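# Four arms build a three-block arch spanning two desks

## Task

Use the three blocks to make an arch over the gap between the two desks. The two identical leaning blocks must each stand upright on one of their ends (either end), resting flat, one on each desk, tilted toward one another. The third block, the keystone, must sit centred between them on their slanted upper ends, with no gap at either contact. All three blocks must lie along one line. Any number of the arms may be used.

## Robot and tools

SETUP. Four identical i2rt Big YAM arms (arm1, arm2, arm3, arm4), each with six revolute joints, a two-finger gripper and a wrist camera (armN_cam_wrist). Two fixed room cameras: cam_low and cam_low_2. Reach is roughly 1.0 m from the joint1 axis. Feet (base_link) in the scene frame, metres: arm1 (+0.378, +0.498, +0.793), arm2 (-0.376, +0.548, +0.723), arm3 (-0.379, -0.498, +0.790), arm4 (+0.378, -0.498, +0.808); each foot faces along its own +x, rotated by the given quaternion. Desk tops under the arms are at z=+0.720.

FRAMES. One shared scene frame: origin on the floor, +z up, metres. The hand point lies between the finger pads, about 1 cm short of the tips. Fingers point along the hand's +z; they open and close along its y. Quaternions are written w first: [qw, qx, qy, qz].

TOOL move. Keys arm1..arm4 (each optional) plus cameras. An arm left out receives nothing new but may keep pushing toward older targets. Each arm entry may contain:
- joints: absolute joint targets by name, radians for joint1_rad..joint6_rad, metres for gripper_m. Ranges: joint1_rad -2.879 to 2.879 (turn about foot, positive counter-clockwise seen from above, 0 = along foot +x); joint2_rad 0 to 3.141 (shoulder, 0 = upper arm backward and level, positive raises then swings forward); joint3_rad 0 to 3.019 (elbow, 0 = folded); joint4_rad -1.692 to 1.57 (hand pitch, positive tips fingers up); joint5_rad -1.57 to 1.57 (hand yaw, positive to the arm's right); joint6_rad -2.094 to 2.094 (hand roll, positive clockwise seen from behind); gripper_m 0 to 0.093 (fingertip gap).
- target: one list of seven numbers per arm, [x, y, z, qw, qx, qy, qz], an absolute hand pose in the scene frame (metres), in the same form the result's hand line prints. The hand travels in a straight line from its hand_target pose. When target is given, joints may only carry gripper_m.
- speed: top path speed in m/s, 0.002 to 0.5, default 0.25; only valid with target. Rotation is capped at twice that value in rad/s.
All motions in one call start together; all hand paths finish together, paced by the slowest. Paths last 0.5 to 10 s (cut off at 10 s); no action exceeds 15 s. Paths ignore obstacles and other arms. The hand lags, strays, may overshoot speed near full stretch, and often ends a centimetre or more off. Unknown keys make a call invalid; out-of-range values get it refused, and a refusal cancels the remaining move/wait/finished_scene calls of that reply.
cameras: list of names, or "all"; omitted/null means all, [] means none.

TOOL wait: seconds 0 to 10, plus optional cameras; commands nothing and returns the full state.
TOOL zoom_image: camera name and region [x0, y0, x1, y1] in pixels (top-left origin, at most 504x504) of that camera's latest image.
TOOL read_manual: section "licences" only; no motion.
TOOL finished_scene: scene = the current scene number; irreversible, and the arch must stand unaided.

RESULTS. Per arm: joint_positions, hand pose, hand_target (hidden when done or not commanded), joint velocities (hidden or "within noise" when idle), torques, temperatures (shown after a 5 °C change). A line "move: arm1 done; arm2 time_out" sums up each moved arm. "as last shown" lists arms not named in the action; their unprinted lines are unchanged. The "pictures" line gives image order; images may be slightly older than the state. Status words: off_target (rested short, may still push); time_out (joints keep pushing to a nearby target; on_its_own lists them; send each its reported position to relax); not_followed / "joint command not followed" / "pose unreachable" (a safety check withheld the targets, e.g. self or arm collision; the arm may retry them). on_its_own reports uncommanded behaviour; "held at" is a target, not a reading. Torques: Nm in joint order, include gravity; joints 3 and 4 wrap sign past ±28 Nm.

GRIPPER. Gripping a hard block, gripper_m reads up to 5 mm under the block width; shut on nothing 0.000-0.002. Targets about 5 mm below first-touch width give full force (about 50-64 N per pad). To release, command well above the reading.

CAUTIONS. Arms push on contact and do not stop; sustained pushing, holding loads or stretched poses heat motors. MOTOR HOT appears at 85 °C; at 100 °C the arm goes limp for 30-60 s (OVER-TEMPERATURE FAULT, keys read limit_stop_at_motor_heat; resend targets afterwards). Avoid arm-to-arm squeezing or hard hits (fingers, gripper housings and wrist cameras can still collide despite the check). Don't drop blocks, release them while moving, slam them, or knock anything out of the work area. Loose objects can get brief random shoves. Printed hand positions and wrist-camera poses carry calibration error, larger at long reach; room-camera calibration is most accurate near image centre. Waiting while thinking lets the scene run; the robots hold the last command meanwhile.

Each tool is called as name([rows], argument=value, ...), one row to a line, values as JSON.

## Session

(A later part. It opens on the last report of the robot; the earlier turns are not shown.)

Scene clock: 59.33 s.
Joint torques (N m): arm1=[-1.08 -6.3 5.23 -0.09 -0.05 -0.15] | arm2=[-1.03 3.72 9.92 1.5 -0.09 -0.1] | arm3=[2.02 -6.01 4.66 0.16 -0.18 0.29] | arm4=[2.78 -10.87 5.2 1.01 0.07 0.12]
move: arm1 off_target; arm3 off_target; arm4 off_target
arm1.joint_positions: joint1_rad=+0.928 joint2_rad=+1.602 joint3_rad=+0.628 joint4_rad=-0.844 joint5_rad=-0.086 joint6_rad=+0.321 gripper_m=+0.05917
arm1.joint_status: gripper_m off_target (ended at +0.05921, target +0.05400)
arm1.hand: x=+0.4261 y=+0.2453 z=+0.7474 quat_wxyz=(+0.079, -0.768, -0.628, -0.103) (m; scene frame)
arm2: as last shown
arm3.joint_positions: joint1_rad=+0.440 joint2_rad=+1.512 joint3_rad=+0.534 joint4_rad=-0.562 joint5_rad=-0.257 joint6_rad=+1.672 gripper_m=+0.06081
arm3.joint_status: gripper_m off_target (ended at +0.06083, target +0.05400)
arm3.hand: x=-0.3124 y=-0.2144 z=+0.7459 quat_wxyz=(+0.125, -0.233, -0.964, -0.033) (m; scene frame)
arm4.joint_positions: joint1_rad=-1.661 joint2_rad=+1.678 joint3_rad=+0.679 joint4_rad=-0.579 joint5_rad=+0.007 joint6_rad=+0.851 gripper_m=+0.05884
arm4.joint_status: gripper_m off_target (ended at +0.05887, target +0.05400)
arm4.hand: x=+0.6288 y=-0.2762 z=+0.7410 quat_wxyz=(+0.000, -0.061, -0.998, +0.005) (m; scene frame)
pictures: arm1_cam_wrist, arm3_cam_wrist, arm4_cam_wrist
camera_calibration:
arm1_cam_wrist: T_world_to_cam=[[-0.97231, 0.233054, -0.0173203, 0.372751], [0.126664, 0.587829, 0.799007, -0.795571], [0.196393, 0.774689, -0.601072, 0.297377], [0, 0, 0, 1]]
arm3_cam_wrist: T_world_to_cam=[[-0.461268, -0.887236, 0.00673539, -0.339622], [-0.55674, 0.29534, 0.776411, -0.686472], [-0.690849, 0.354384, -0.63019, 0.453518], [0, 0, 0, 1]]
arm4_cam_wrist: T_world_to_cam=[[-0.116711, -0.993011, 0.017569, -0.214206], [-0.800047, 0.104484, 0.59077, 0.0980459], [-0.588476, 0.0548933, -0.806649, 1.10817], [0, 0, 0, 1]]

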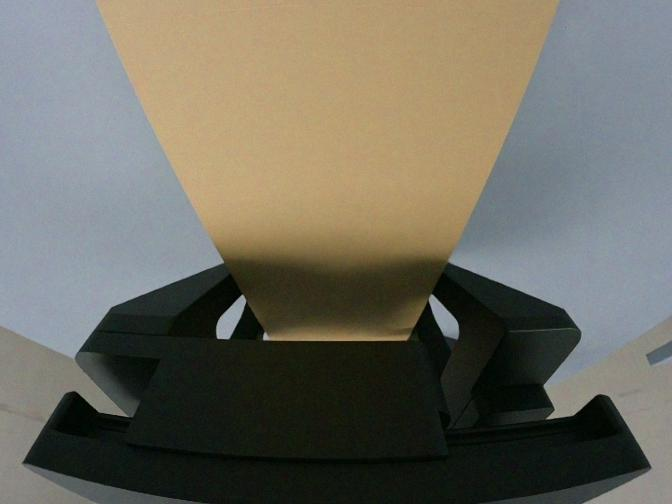

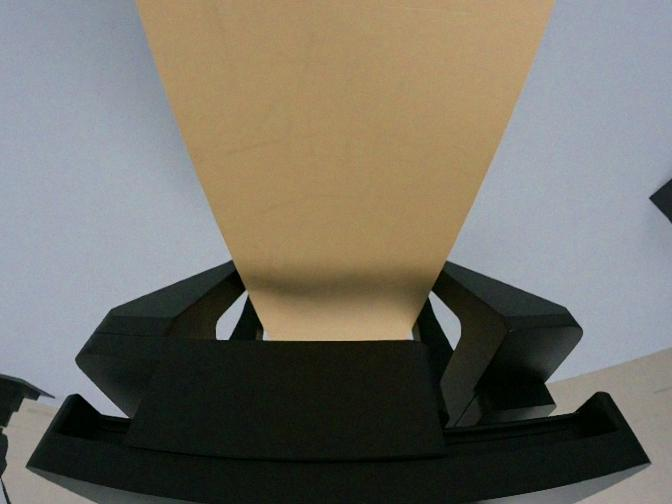

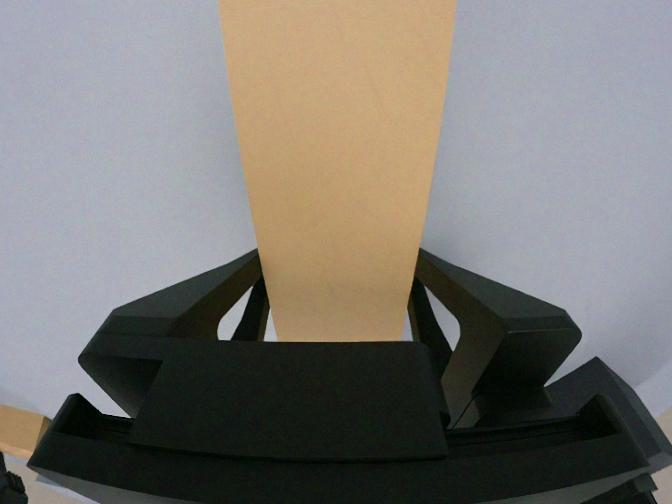

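move(arm3={"joints":{"gripper_m":0.052}}, arm1={"joints":{"gripper_m":0.052}}, arm4={"joints":{"gripper_m":0.052}}, cameras=[])

move(arm3={"target":[-0.315,-0.200,0.94,-0.1269,0.2314,0.9640,0.0305],"speed":0.15}, arm1={"target":[0.422,0.24,0.94,-0.0821,0.7704,0.6239,0.1014],"speed":0.15}, arm4={"target":[0.56,-0.235,0.84,0,0.061,0.998,0],"speed":0.15})

Scene clock: 62.10 s.
Heat: arm1: hottest joint1_rad 27 °C; arm2: hottest joint3_rad 32 °C; arm3: hottest joint1_rad 30 °C; arm4: hottest joint3_rad 28 °C.
move: arm1 off_target; arm3 off_target; arm4 off_target
arm1.joint_status: gripper_m off_target (ended at +0.05917, target +0.05200)
arm3.joint_status: gripper_m off_target (ended at +0.06081, target +0.05200)
arm4.joint_status: gripper_m off_target (ended at +0.05884, target +0.05200)
pictures: none

Scene clock: 64.33 s.
Joint torques (N m): arm1=[-0.79 -7.3 16.12 -1.21 0.07 -0.04] | arm2=[-0.79 3.72 9.98 1.5 -0.09 -0.07] | arm3=[2.08 -6.83 13.44 -0.8 -0.22 0.3] | arm4=[2.61 -11.34 9.87 -0.36 0.1 0.13]
move: arm1 off_target; arm3 off_target; arm4 off_target
arm1.joint_positions: joint1_rad=+0.928 joint2_rad=+1.257 joint3_rad=+0.815 joint4_rad=-1.464 joint5_rad=-0.076 joint6_rad=+0.319 gripper_m=+0.05917
arm1.hand: x=+0.4205 y=+0.2675 z=+0.9107 quat_wxyz=(+0.119, -0.763, -0.624, -0.122) (m; scene frame)
arm1.hand_target: x=+0.4207 y=+0.2419 z=+0.9395 quat_wxyz=(+0.084, -0.770, -0.625, -0.098) (m; scene frame)
arm1.hand_status: off_target (0.040 m and 4.9 deg from the pose sent, 0.193 m and 0.7 deg at the start)
arm2.joint_positions: joint1_rad=-0.068 joint2_rad=+0.615 joint3_rad=+1.398 joint4_rad=-1.168 joint5_rad=-0.283 joint6_rad=+0.288 gripper_m=+0.09396
arm2.hand: x=-0.1788 y=+0.3871 z=+1.3047 quat_wxyz=(-0.558, -0.390, -0.730, +0.053) (m; scene frame)
arm3.joint_positions: joint1_rad=+0.450 joint2_rad=+1.166 joint3_rad=+0.770 joint4_rad=-1.220 joint5_rad=-0.257 joint6_rad=+1.676 gripper_m=+0.06081
arm3.hand: x=-0.3193 y=-0.2248 z=+0.9081 quat_wxyz=(+0.130, -0.236, -0.963, +0.006) (m; scene frame)
arm3.hand_target: x=-0.3153 y=-0.2009 z=+0.9398 quat_wxyz=(+0.127, -0.230, -0.964, -0.033) (m; scene frame)
arm3.hand_status: off_target (0.041 m and 4.2 deg from the pose sent, 0.195 m and 0.4 deg at the start)
arm4.joint_positions: joint1_rad=-1.435 joint2_rad=+1.413 joint3_rad=+0.670 joint4_rad=-0.886 joint5_rad=-0.007 joint6_rad=+1.073 gripper_m=+0.05885
arm4.hand: x=+0.5484 y=-0.2556 z=+0.8195 quat_wxyz=(+0.018, -0.060, -0.998, +0.023) (m; scene frame)
arm4.hand_target: x=+0.5588 y=-0.2353 z=+0.8398 quat_wxyz=(+0.003, -0.061, -0.998, -0.002) (m; scene frame)
arm4.hand_status: off_target (0.031 m and 3.3 deg from the pose sent, 0.127 m and 0.5 deg at the start)
pictures: arm1_cam_wrist, arm2_cam_wrist, arm3_cam_wrist, arm4_cam_wrist, cam_low, cam_low_2
camera_calibration:
arm1_cam_wrist: T_world_to_cam=[[-0.973388, 0.227981, 0.0232691, 0.329841], [0.141421, 0.517687, 0.843801, -0.966558], [0.180324, 0.824636, -0.536151, 0.313676], [0, 0, 0, 1]]
arm2_cam_wrist: T_world_to_cam=[[-0.656883, -0.658749, -0.366817, 0.613687], [-0.450252, 0.732945, -0.509965, 0.312252], [0.604795, -0.169827, -0.778062, 1.3073], [0, 0, 0, 1]]
arm3_cam_wrist: T_world_to_cam=[[-0.455051, -0.886487, 0.0840862, -0.421193], [-0.536608, 0.348352, 0.768572, -0.787743], [-0.71062, 0.304618, -0.634213, 0.540865], [0, 0, 0, 1]]
arm4_cam_wrist: T_world_to_cam=[[-0.111952, -0.992171, 0.0553418, -0.237796], [-0.776907, 0.122115, 0.61766, -0.0450236], [-0.619583, 0.026153, -0.784496, 1.11463], [0, 0, 0, 1]]

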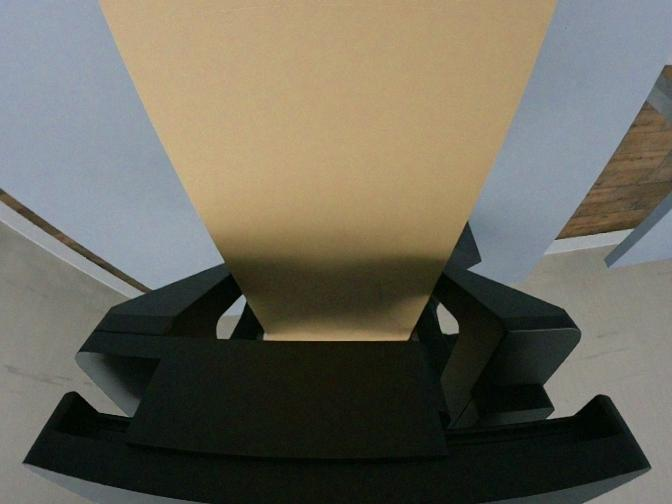

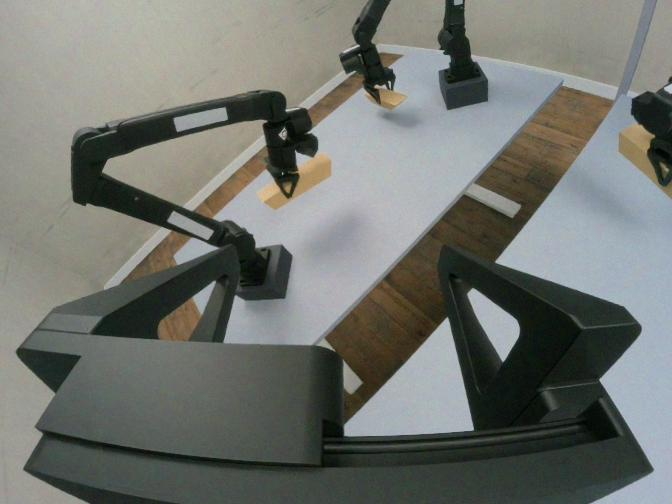

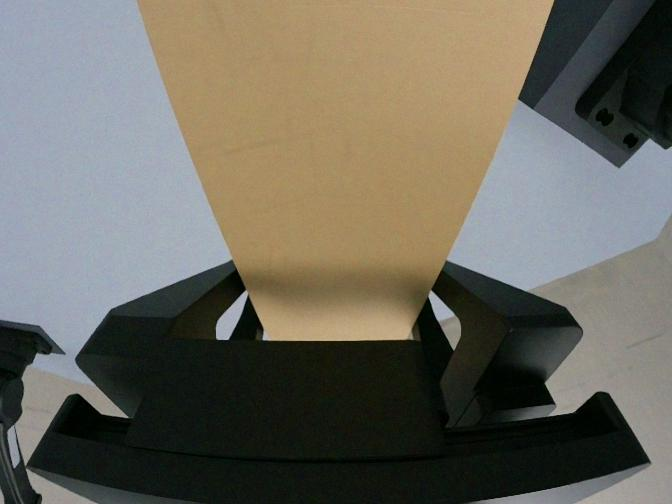

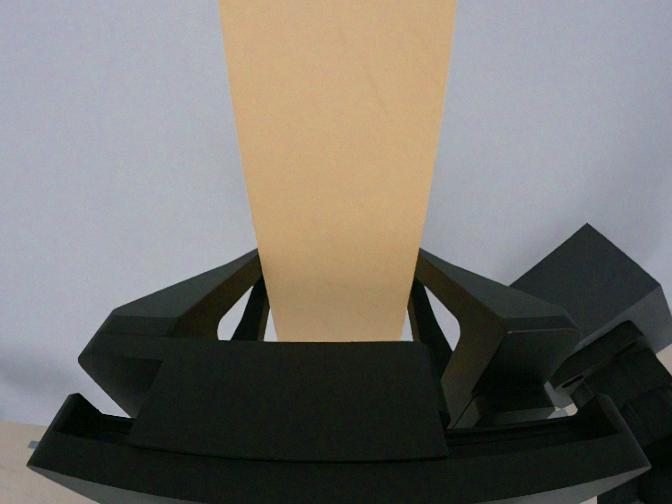

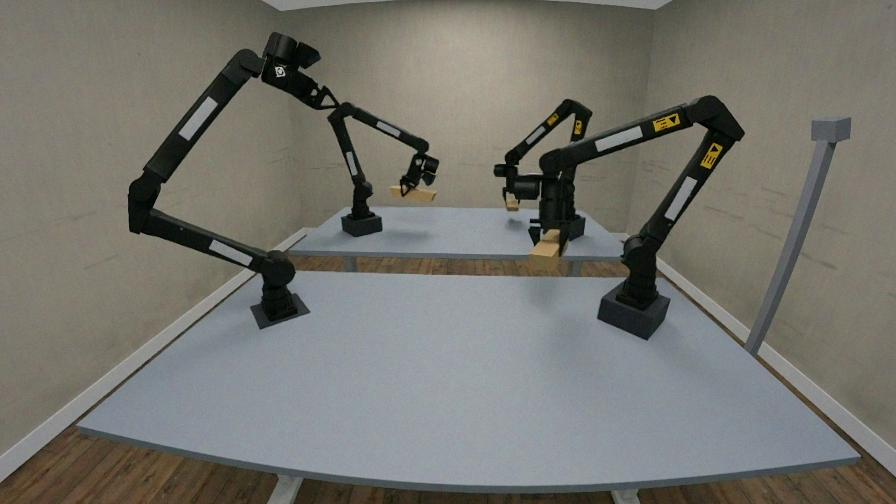

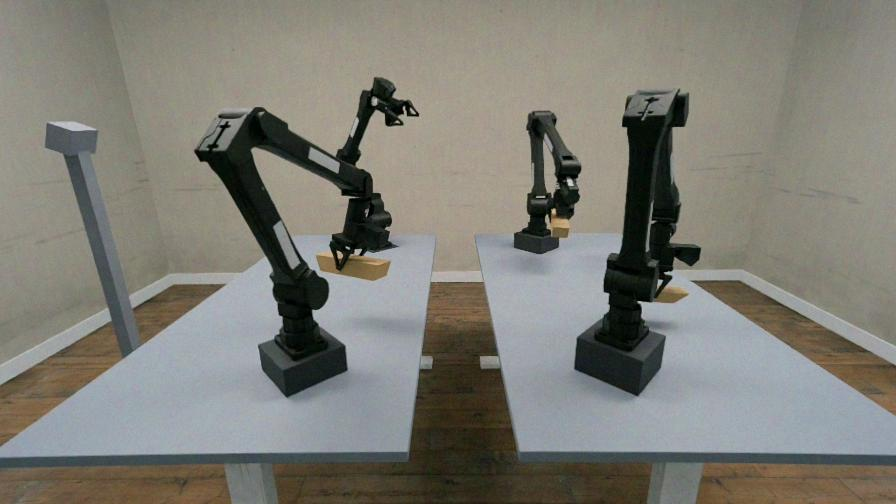

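move(arm3={"target":[-0.22,-0.05,0.97,0.4617,0,0.887,0],"speed":0.15}, arm1={"target":[0.22,0.05,0.97,0,0.887,0,-0.4617],"speed":0.15}, arm4={"target":[0.34,-0.215,0.86,0,0,1,0],"speed":0.15})

Scene clock: 72.60 s.
Joint torques (N m): arm1=[-1.03 -10.52 16.64 -0.44 1.35 0.08] | arm2=[-0.97 3.84 9.89 1.52 -0.09 -0.08] | arm3=[2.08 -11.87 12.92 -0.02 1.45 0.07] | arm4=[2.67 -9.05 9.52 -0.35 0.19 0.13]
move: arm1 off_target; arm3 off_target; arm4 off_target
arm1.joint_positions: joint1_rad=+0.778 joint2_rad=+1.593 joint3_rad=+1.075 joint4_rad=-1.103 joint5_rad=+0.935 joint6_rad=+1.505 gripper_m=+0.05924
arm1.hand: x=+0.2307 y=+0.0797 z=+0.9360 quat_wxyz=(+0.041, -0.893, -0.032, +0.447) (m; scene frame)
arm1.hand_target: x=+0.2215 y=+0.0549 z=+0.9701 quat_wxyz=(+0.005, -0.888, -0.001, +0.459) (m; scene frame)
arm1.hand_status: off_target (0.046 m and 6.2 deg from the pose sent, 0.302 m and 103.3 deg at the start)
arm2: as last shown
arm3.joint_positions: joint1_rad=+0.768 joint2_rad=+1.589 joint3_rad=+1.093 joint4_rad=-1.121 joint5_rad=+0.931 joint6_rad=+1.526 gripper_m=+0.06081
arm3.hand: x=-0.2190 y=-0.0814 z=+0.9398 quat_wxyz=(-0.447, +0.008, -0.894, +0.042) (m; scene frame)
arm3.hand_target: x=-0.2219 y=-0.0534 z=+0.9702 quat_wxyz=(-0.458, +0.000, -0.889, +0.003) (m; scene frame)
arm3.hand_status: off_target (0.044 m and 5.2 deg from the pose sent, 0.210 m and 74.9 deg at the start)
arm4.joint_positions: joint1_rad=-0.697 joint2_rad=+1.268 joint3_rad=+0.624 joint4_rad=-0.966 joint5_rad=-0.001 joint6_rad=+1.691 gripper_m=+0.05884
arm4.hand: x=+0.3451 y=-0.2300 z=+0.8453 quat_wxyz=(-0.002, +0.000, -1.000, +0.019) (m; scene frame)
arm4.hand_target: x=+0.3406 y=-0.2158 z=+0.8598 quat_wxyz=(-0.001, +0.000, -1.000, +0.001) (m; scene frame)
arm4.hand_status: off_target (0.022 m and 2.2 deg from the pose sent, 0.216 m and 7.6 deg at the start)
pictures: arm1_cam_wrist, arm2_cam_wrist, arm3_cam_wrist, arm4_cam_wrist, cam_low, cam_low_2
camera_calibration:
arm1_cam_wrist: T_world_to_cam=[[-0.0167221, 0.99765, 0.0664419, -0.135209], [0.965355, 0.0334159, -0.258793, 0.0166935], [-0.260405, 0.0598125, -0.963645, 1.07909], [0, 0, 0, 1]]
arm2_cam_wrist: T_world_to_cam=[[-0.656883, -0.658749, -0.366817, 0.613687], [-0.450252, 0.732945, -0.509965, 0.312252], [0.604795, -0.169827, -0.778062, 1.3073], [0, 0, 0, 1]]
arm3_cam_wrist: T_world_to_cam=[[-0.034921, -0.995984, 0.0824415, -0.166415], [-0.955804, 0.00918806, -0.293862, 0.0707823], [0.291924, -0.0890598, -0.952286, 1.07497], [0, 0, 0, 1]]
arm4_cam_wrist: T_world_to_cam=[[0.00661324, -0.998879, 0.0468726, -0.271965], [-0.808459, 0.0222457, 0.588131, -0.209129], [-0.588515, -0.0417841, -0.807406, 1.00126], [0, 0, 0, 1]]

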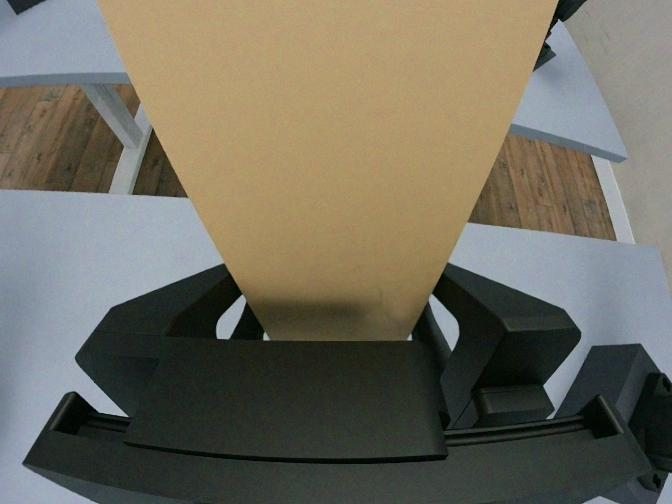

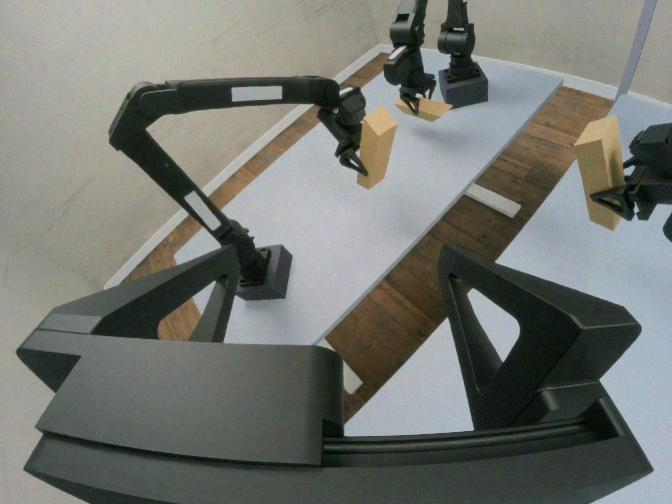

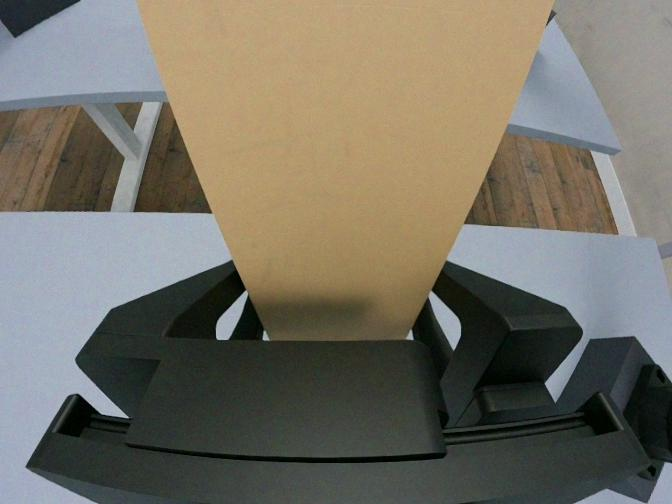

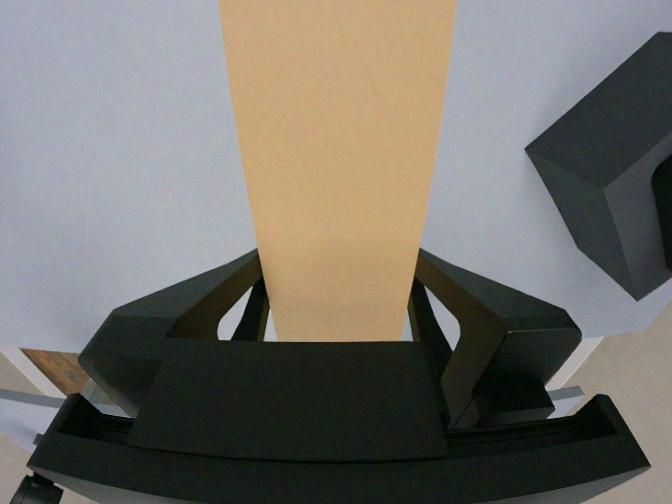

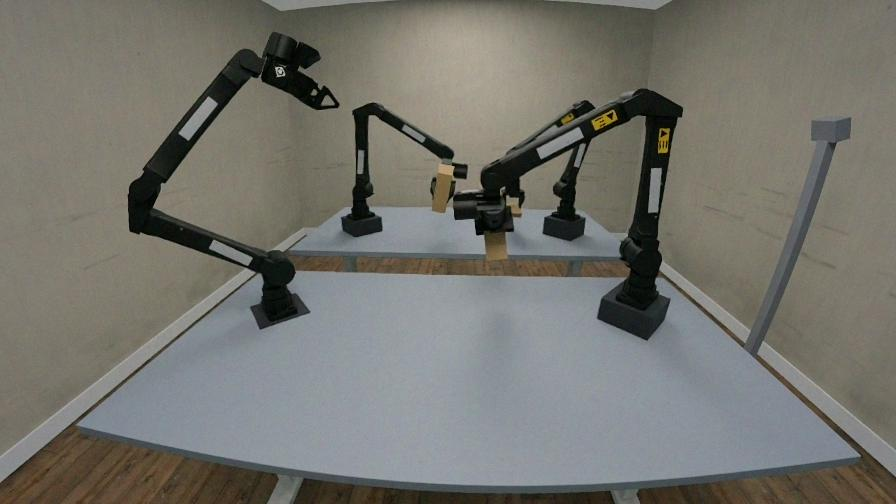

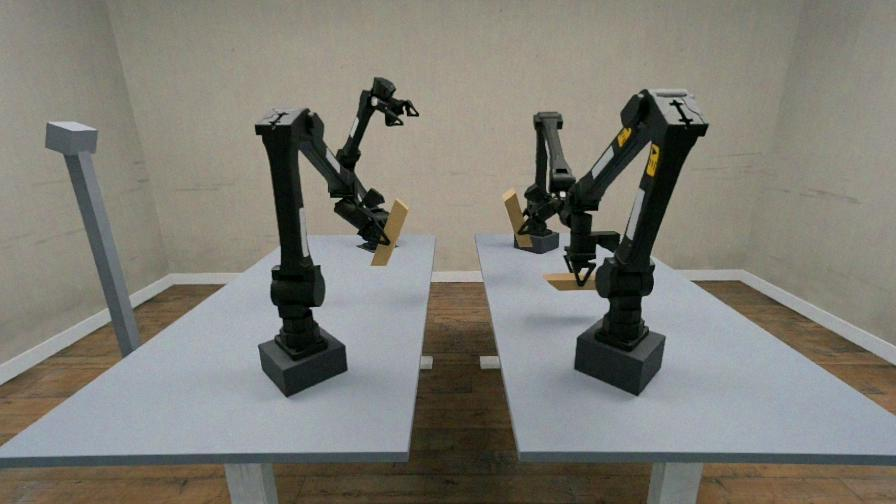

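zoom_image(camera="cam_low_2", region=[340, 170, 640, 310])

Scaled by 1.680 from the camera's 896x504 image, which has a finer 1280x720 frame.

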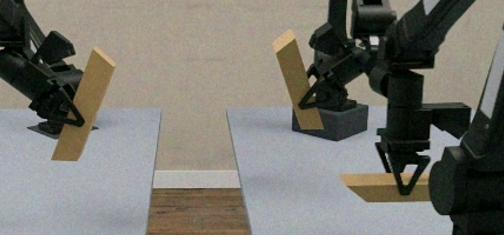

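move(arm3={"target":[-0.128,0.028,0.89,0.476,0.008,0.880,0.042],"speed":0.12}, arm1={"target":[0.12,-0.025,0.885,0.041,0.881,-0.032,-0.476],"speed":0.12}, arm4={"target":[0.34,-0.215,0.758,0,0,1,0],"speed":0.12}, cameras=["cam_low_2","cam_low","arm4_cam_wrist"])

zoom_image(camera="cam_low_2", region=[390, 200, 690, 350])

Scene clock: 79.77 s.
Joint torques (N m): arm1=[-0.62 -13.63 15.53 0.96 0.8 -0.15] | arm2=[-1.2 3.66 10.02 1.58 -0.06 -0.08] | arm3=[-0.32 -14.97 12.44 0.84 0.86 0.05] | arm4=[2.73 -9 5.41 0.9 0.11 0.12]
Motor temperatures (°C): arm1=[27 23 28 24 24 20 20] | arm2=[27 22 32 22 22 24 22] | arm3=[30 21 28 20 21 19 22] | arm4=[27 22 29 19 21 20 25]
move: arm1 off_target; arm3 off_target; arm4 done
arm1.joint_positions: joint1_rad=+0.593 joint2_rad=+1.851 joint3_rad=+1.134 joint4_rad=-0.580 joint5_rad=+0.938 joint6_rad=+1.237 gripper_m=+0.05924
arm1.hand: x=+0.1348 y=+0.0097 z=+0.8488 quat_wxyz=(+0.001, -0.887, +0.005, +0.462) (m; scene frame)
arm1.hand_target: x=+0.1216 y=-0.0215 z=+0.8865 quat_wxyz=(-0.041, -0.879, +0.031, +0.475) (m; scene frame)
arm1.hand_status: off_target (0.052 m and 6.0 deg from the pose sent, 0.161 m and 12.4 deg at the start)
arm2: as last shown
arm3.joint_positions: joint1_rad=+0.628 joint2_rad=+1.831 joint3_rad=+1.136 joint4_rad=-0.573 joint5_rad=+0.932 joint6_rad=+1.190 gripper_m=+0.06080
arm3.hand: x=-0.1422 y=-0.0031 z=+0.8561 quat_wxyz=(-0.464, +0.016, -0.886, -0.004) (m; scene frame)
arm3.hand_target: x=-0.1291 y=+0.0249 z=+0.8913 quat_wxyz=(-0.476, -0.007, -0.878, -0.042) (m; scene frame)
arm3.hand_status: off_target (0.048 m and 5.4 deg from the pose sent, 0.151 m and 10.4 deg at the start)
arm4.joint_positions: joint1_rad=-0.697 joint2_rad=+1.515 joint3_rad=+0.540 joint4_rad=-0.611 joint5_rad=-0.001 joint6_rad=+1.691 gripper_m=+0.05884
arm4.hand: x=+0.3440 y=-0.2207 z=+0.7584 quat_wxyz=(-0.001, +0.000, -1.000, +0.008) (m; scene frame)
arm4.hand_target: x=+0.3400 y=-0.2152 z=+0.7582 quat_wxyz=(+0.000, +0.000, -1.000, +0.001) (m; scene frame)
arm4.hand_status: done (0.007 m and 0.9 deg from the pose sent, 0.089 m and 2.2 deg at the start)
pictures: arm4_cam_wrist, cam_low, cam_low_2
camera_calibration:
arm4_cam_wrist: T_world_to_cam=[[0.00671903, -0.999694, 0.0238114, -0.241276], [-0.806802, 0.00864849, 0.590759, -0.164692], [-0.590784, -0.0231804, -0.806497, 0.935022], [0, 0, 0, 1]]

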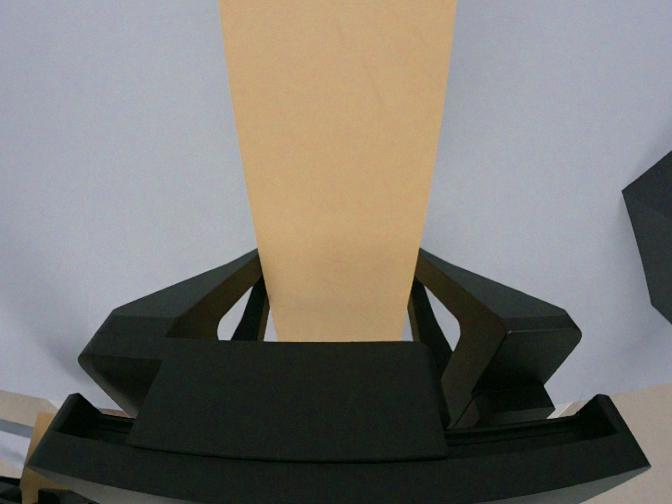

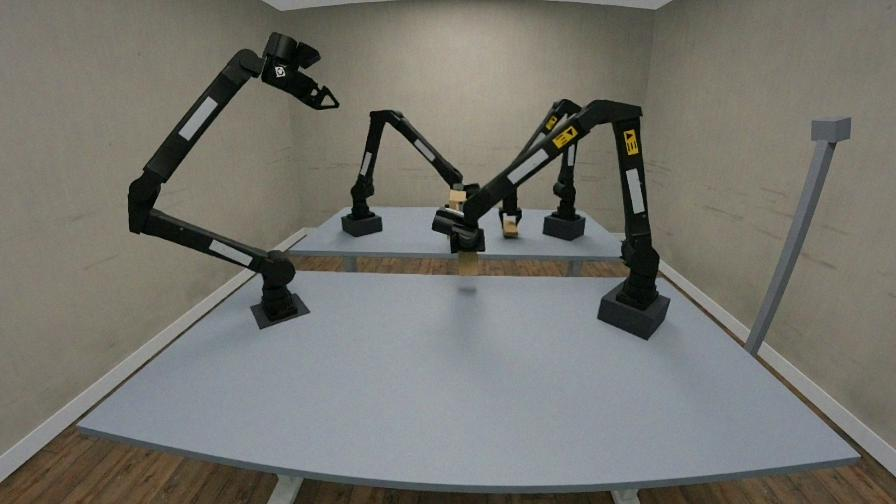

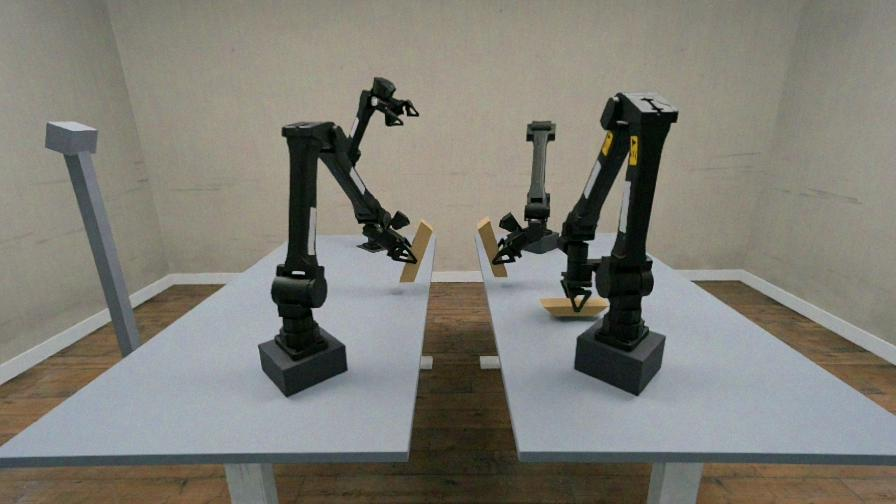

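Scaled by 1.680 from the camera's 896x504 image, which has a finer 1280x720 frame.

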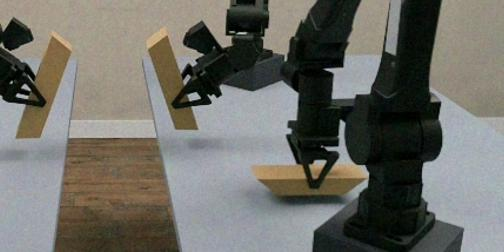

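move(arm3={"target":[-0.112,0.028,0.852,0.474,0.023,0.879,0.038],"speed":0.1}, arm1={"target":[0.112,-0.031,0.849,0.041,0.879,-0.031,-0.475],"speed":0.1}, arm4={"target":[0.34,-0.215,0.737,0,0,1,0],"speed":0.08}, cameras=["cam_low_2","cam_low","arm1_cam_wrist","arm3_cam_wrist"])

zoom_image(camera="cam_low_2", region=[380, 200, 540, 300])

zoom_image(camera="cam_low", region=[400, 170, 540, 300])

Scene clock: 82.67 s.
Joint torques (N m): arm1=[-0.97 -14.51 14.37 0.98 0.82 -0.15] | arm2=[-0.97 3.6 9.96 1.52 -0.08 -0.09] | arm3=[-0.15 -16.91 11.44 0.87 0.9 0.16] | arm4=[2.78 -8.76 4.72 1.44 0.15 0.13]
move: arm1 off_target; arm3 off_target; arm4 done
arm1.joint_positions: joint1_rad=+0.582 joint2_rad=+1.931 joint3_rad=+1.136 joint4_rad=-0.485 joint5_rad=+0.934 joint6_rad=+1.215 gripper_m=+0.05924
arm1.hand: x=+0.1283 y=+0.0029 z=+0.8124 quat_wxyz=(+0.000, -0.887, +0.003, +0.461) (m; scene frame)
arm1.hand_target: x=+0.1132 y=-0.0277 z=+0.8509 quat_wxyz=(-0.041, -0.878, +0.031, +0.475) (m; scene frame)
arm1.hand_status: off_target (0.052 m and 6.0 deg from the pose sent, 0.047 m and 5.9 deg at the start)
arm2: as last shown
arm3.joint_positions: joint1_rad=+0.598 joint2_rad=+1.913 joint3_rad=+1.137 joint4_rad=-0.493 joint5_rad=+0.926 joint6_rad=+1.189 gripper_m=+0.06081
arm3.hand: x=-0.1267 y=-0.0031 z=+0.8178 quat_wxyz=(-0.461, +0.005, -0.887, +0.002) (m; scene frame)
arm3.hand_target: x=-0.1131 y=+0.0251 z=+0.8535 quat_wxyz=(-0.474, -0.023, -0.879, -0.038) (m; scene frame)
arm3.hand_status: off_target (0.049 m and 5.9 deg from the pose sent, 0.044 m and 6.1 deg at the start)
arm4.joint_positions: joint1_rad=-0.697 joint2_rad=+1.577 joint3_rad=+0.531 joint4_rad=-0.541 joint5_rad=-0.003 joint6_rad=+1.691 gripper_m=+0.05884
arm4.hand: x=+0.3438 y=-0.2207 z=+0.7403 quat_wxyz=(+0.000, +0.000, -1.000, +0.008) (m; scene frame)
arm4.hand_target: x=+0.3399 y=-0.2152 z=+0.7372 quat_wxyz=(+0.000, +0.000, -1.000, +0.000) (m; scene frame)
arm4.hand_status: done (0.008 m and 0.9 deg from the pose sent, 0.022 m and 0.9 deg at the start)
pictures: arm1_cam_wrist, arm3_cam_wrist, cam_low, cam_low_2
camera_calibration:
arm1_cam_wrist: T_world_to_cam=[[0.00890562, 0.999247, -0.0377732, 0.0293409], [0.956934, -0.0194778, -0.289651, 0.112451], [-0.290169, -0.033567, -0.956387, 0.936174], [0, 0, 0, 1]]
arm3_cam_wrist: T_world_to_cam=[[-0.00557328, -0.999943, 0.00913117, -0.0114934], [-0.946335, 0.00232334, -0.323178, 0.147625], [0.323138, -0.0104423, -0.946294, 0.938058], [0, 0, 0, 1]]

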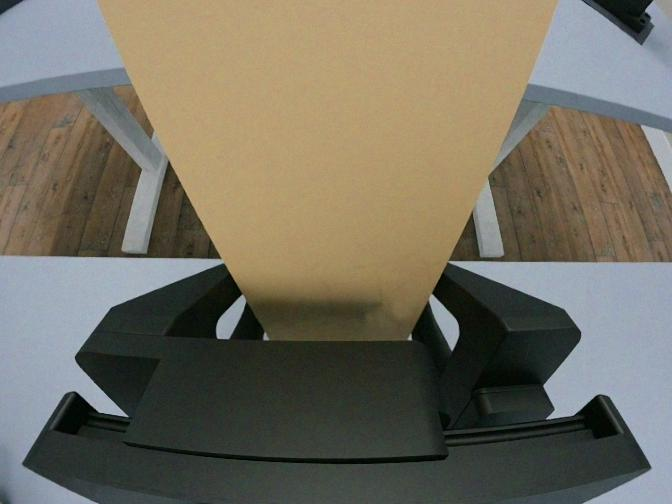

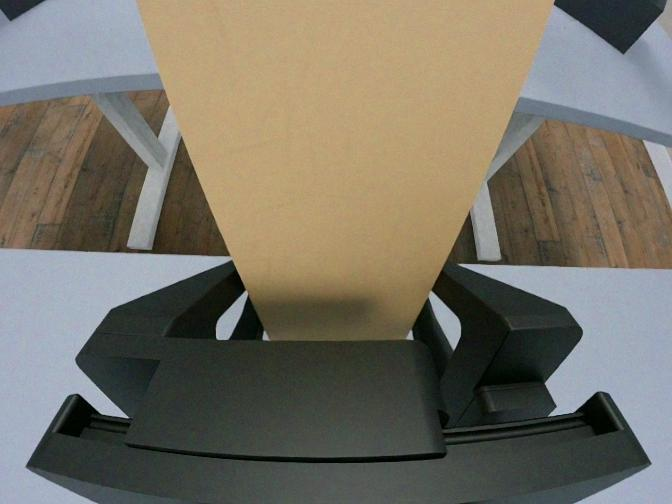

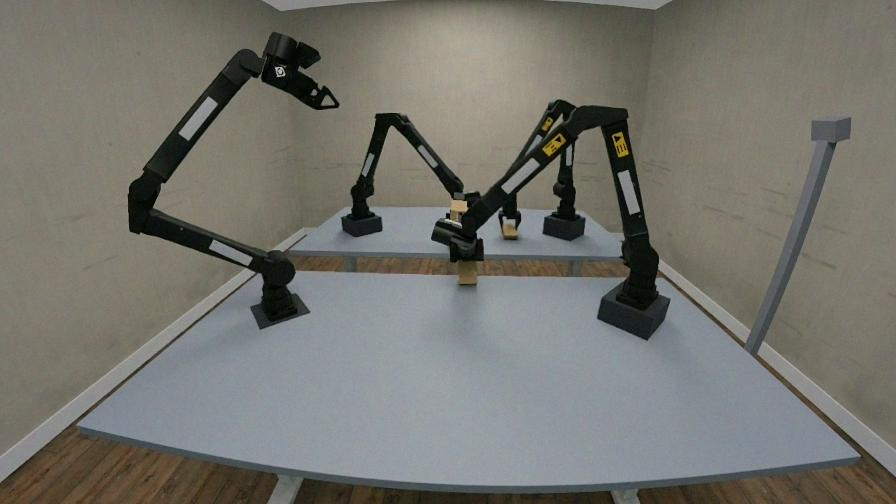

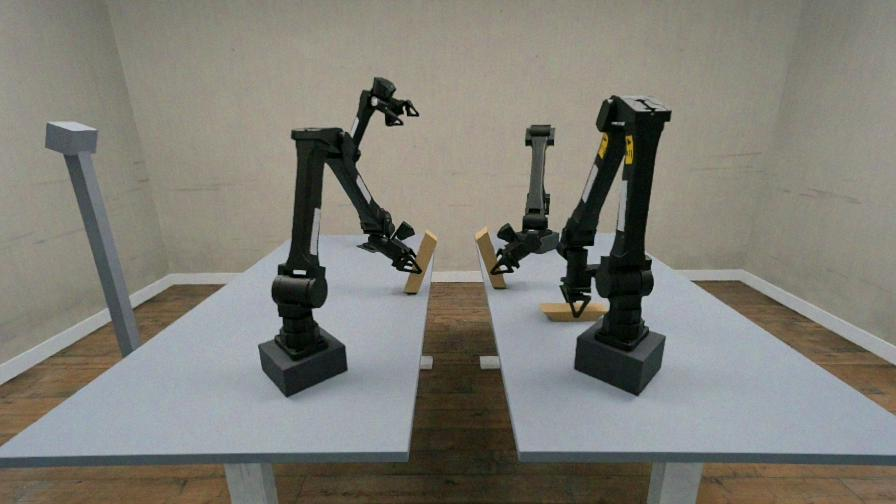

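Scaled by 3.150 from the camera's 896x504 image, which has a finer 1280x720 frame.

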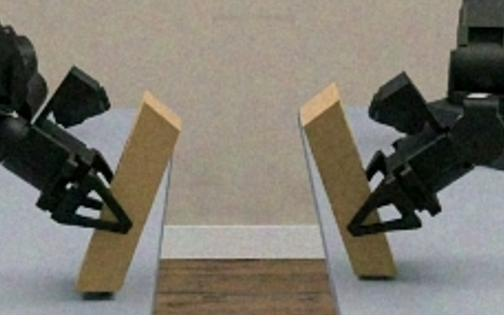

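Scaled by 3.600 from the camera's 896x504 image, which has a finer 1280x720 frame.

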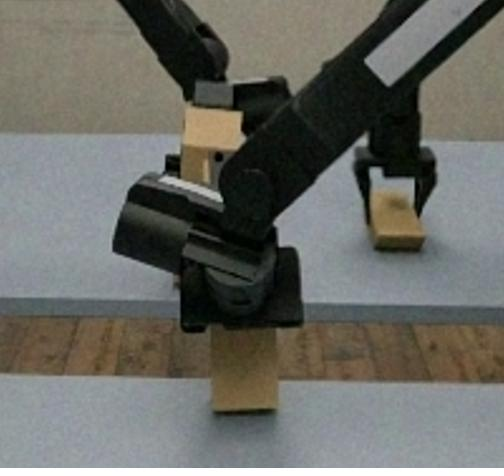

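move(arm4={"joints":{"gripper_m":0.065}}, cameras=["arm2_cam_wrist"])

zoom_image(camera="arm2_cam_wrist", region=[400, 80, 672, 284])

Scene clock: 92.63 s.
Joint torques (N m): arm1=[-0.85 -14.68 14.39 0.99 0.83 -0.14] | arm2=[-0.97 3.6 10.06 1.54 -0.09 -0.1] | arm3=[-0.15 -16.85 11.55 0.77 0.89 0.12] | arm4=[2.78 -8.82 4.72 0.96 0.15 0.13]
move: arm4 done
arm1, arm2, arm3: as last shown
arm4.joint_positions: joint1_rad=-0.697 joint2_rad=+1.578 joint3_rad=+0.531 joint4_rad=-0.530 joint5_rad=-0.003 joint6_rad=+1.691 gripper_m=+0.06488
arm4.joint_status: all done
arm4.hand: x=+0.3435 y=-0.2183 z=+0.7400 quat_wxyz=(+0.001, +0.000, -1.000, +0.004) (m; scene frame)
pictures: arm2_cam_wrist
camera_calibration:
arm2_cam_wrist: T_world_to_cam=[[-0.656883, -0.658749, -0.366817, 0.613687], [-0.450252, 0.732945, -0.509965, 0.312252], [0.604795, -0.169827, -0.778062, 1.3073], [0, 0, 0, 1]]

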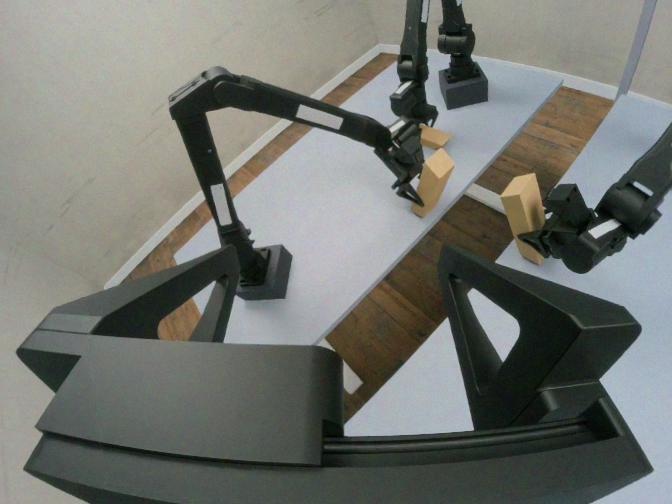

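Scaled by 1.853 from the camera's 672x504 image, which has a finer 960x720 frame.

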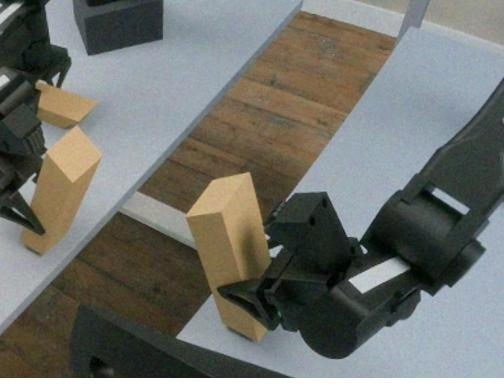

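zoom_image(camera="arm2_cam_wrist", region=[400, 140, 480, 230])

zoom_image(camera="arm2_cam_wrist", region=[490, 160, 570, 280])

Scaled by 5.600 from the camera's 672x504 image, which has a finer 960x720 frame.

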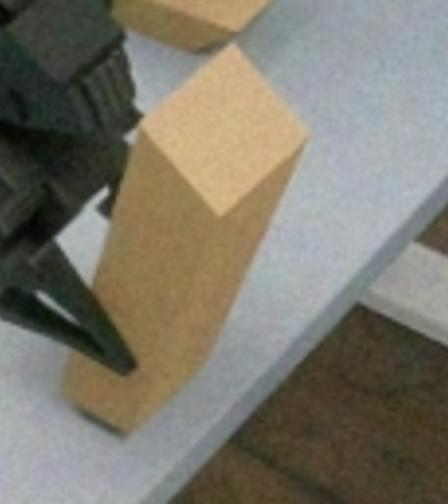

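Scaled by 4.200 from the camera's 672x504 image, which has a finer 960x720 frame.

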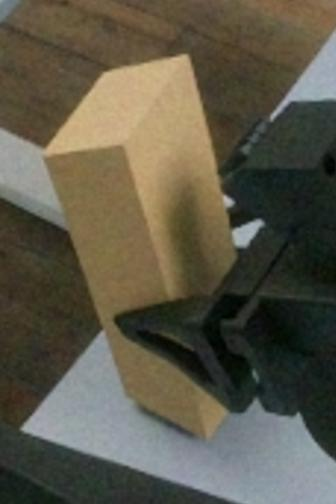

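move(arm2={"target":[-0.12,0.243,1.085,0.612,0.354,0.612,-0.354],"speed":0.3}, arm4={"target":[0.34,-0.215,0.87,0,0,1,0],"speed":0.15,"joints":{"gripper_m":0.08}}, cameras=["arm2_cam_wrist","cam_low_2","arm4_cam_wrist"])

zoom_image(camera="arm2_cam_wrist", region=[200, 50, 500, 300])

Scene clock: 110.43 s.
Joint torques (N m): arm1=[-0.97 -14.56 14.37 0.99 0.82 -0.15] | arm2=[-0.38 -0.03 9.92 2.07 0.06 -0.17] | arm3=[-0.03 -16.67 11.49 0.7 0.88 0.12] | arm4=[2.73 -8.76 10.18 -0.36 0.17 0.13]
move: arm2 done; arm4 off_target
arm1, arm3: as last shown
arm2.joint_positions: joint1_rad=+0.062 joint2_rad=+0.697 joint3_rad=+0.544 joint4_rad=+0.162 joint5_rad=+0.289 joint6_rad=+0.023 gripper_m=+0.09396
arm2.hand: x=-0.1219 y=+0.2420 z=+1.0892 quat_wxyz=(-0.615, -0.359, -0.609, +0.348) (m; scene frame)
arm2.hand_target: x=-0.1189 y=+0.2435 z=+1.0852 quat_wxyz=(-0.614, -0.351, -0.613, +0.351) (m; scene frame)
arm2.hand_status: done (0.005 m and 1.0 deg from the pose sent, 0.269 m and 38.0 deg at the start)
arm4.joint_positions: joint1_rad=-0.697 joint2_rad=+1.248 joint3_rad=+0.632 joint4_rad=-0.998 joint5_rad=-0.003 joint6_rad=+1.691 gripper_m=+0.07987
arm4.joint_status: all done
arm4.hand: x=+0.3452 y=-0.2324 z=+0.8530 quat_wxyz=(-0.001, +0.000, -1.000, +0.021) (m; scene frame)
arm4.hand_target: x=+0.3400 y=-0.2154 z=+0.8699 quat_wxyz=(+0.000, +0.000, -1.000, +0.000) (m; scene frame)
arm4.hand_status: off_target (0.025 m and 2.5 deg from the pose sent, 0.130 m and 0.4 deg at the start)
pictures: arm2_cam_wrist, arm4_cam_wrist, cam_low_2
camera_calibration:
arm2_cam_wrist: T_world_to_cam=[[-0.881806, -0.469798, -0.0413273, 0.0487957], [-0.221435, 0.48981, -0.843239, 0.784007], [0.416395, -0.734422, -0.535948, 0.93054], [0, 0, 0, 1]]
arm4_cam_wrist: T_world_to_cam=[[0.00660043, -0.998677, 0.0510013, -0.278144], [-0.807846, 0.0247339, 0.588874, -0.213862], [-0.589356, -0.0450881, -0.806614, 1.00624], [0, 0, 0, 1]]

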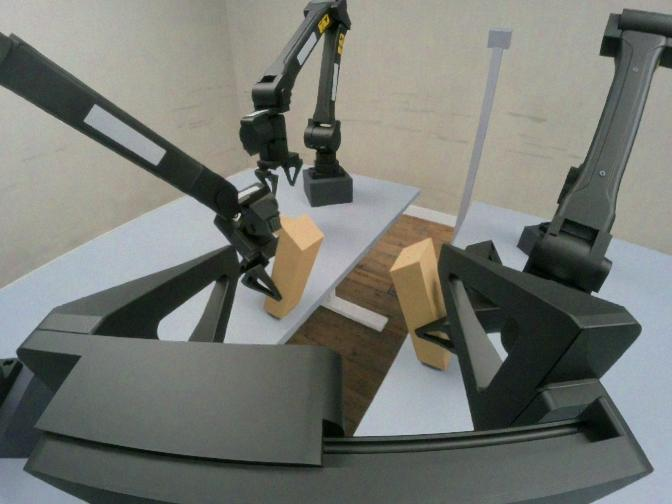

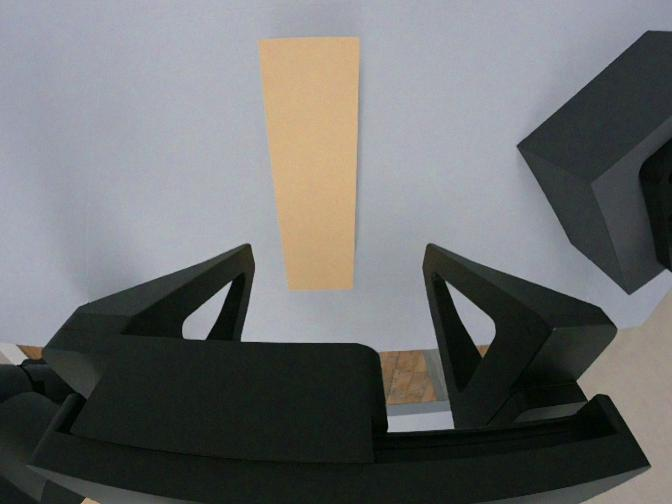

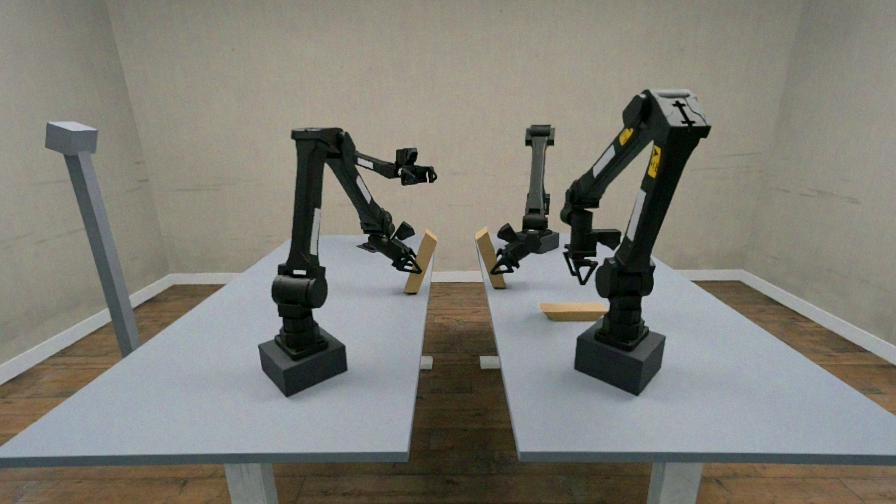

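Scaled by 1.680 from the camera's 672x504 image, which has a finer 960x720 frame.

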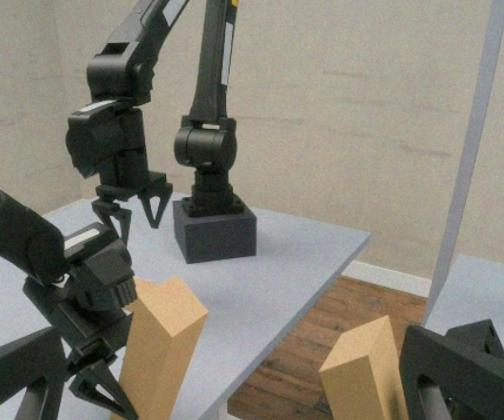

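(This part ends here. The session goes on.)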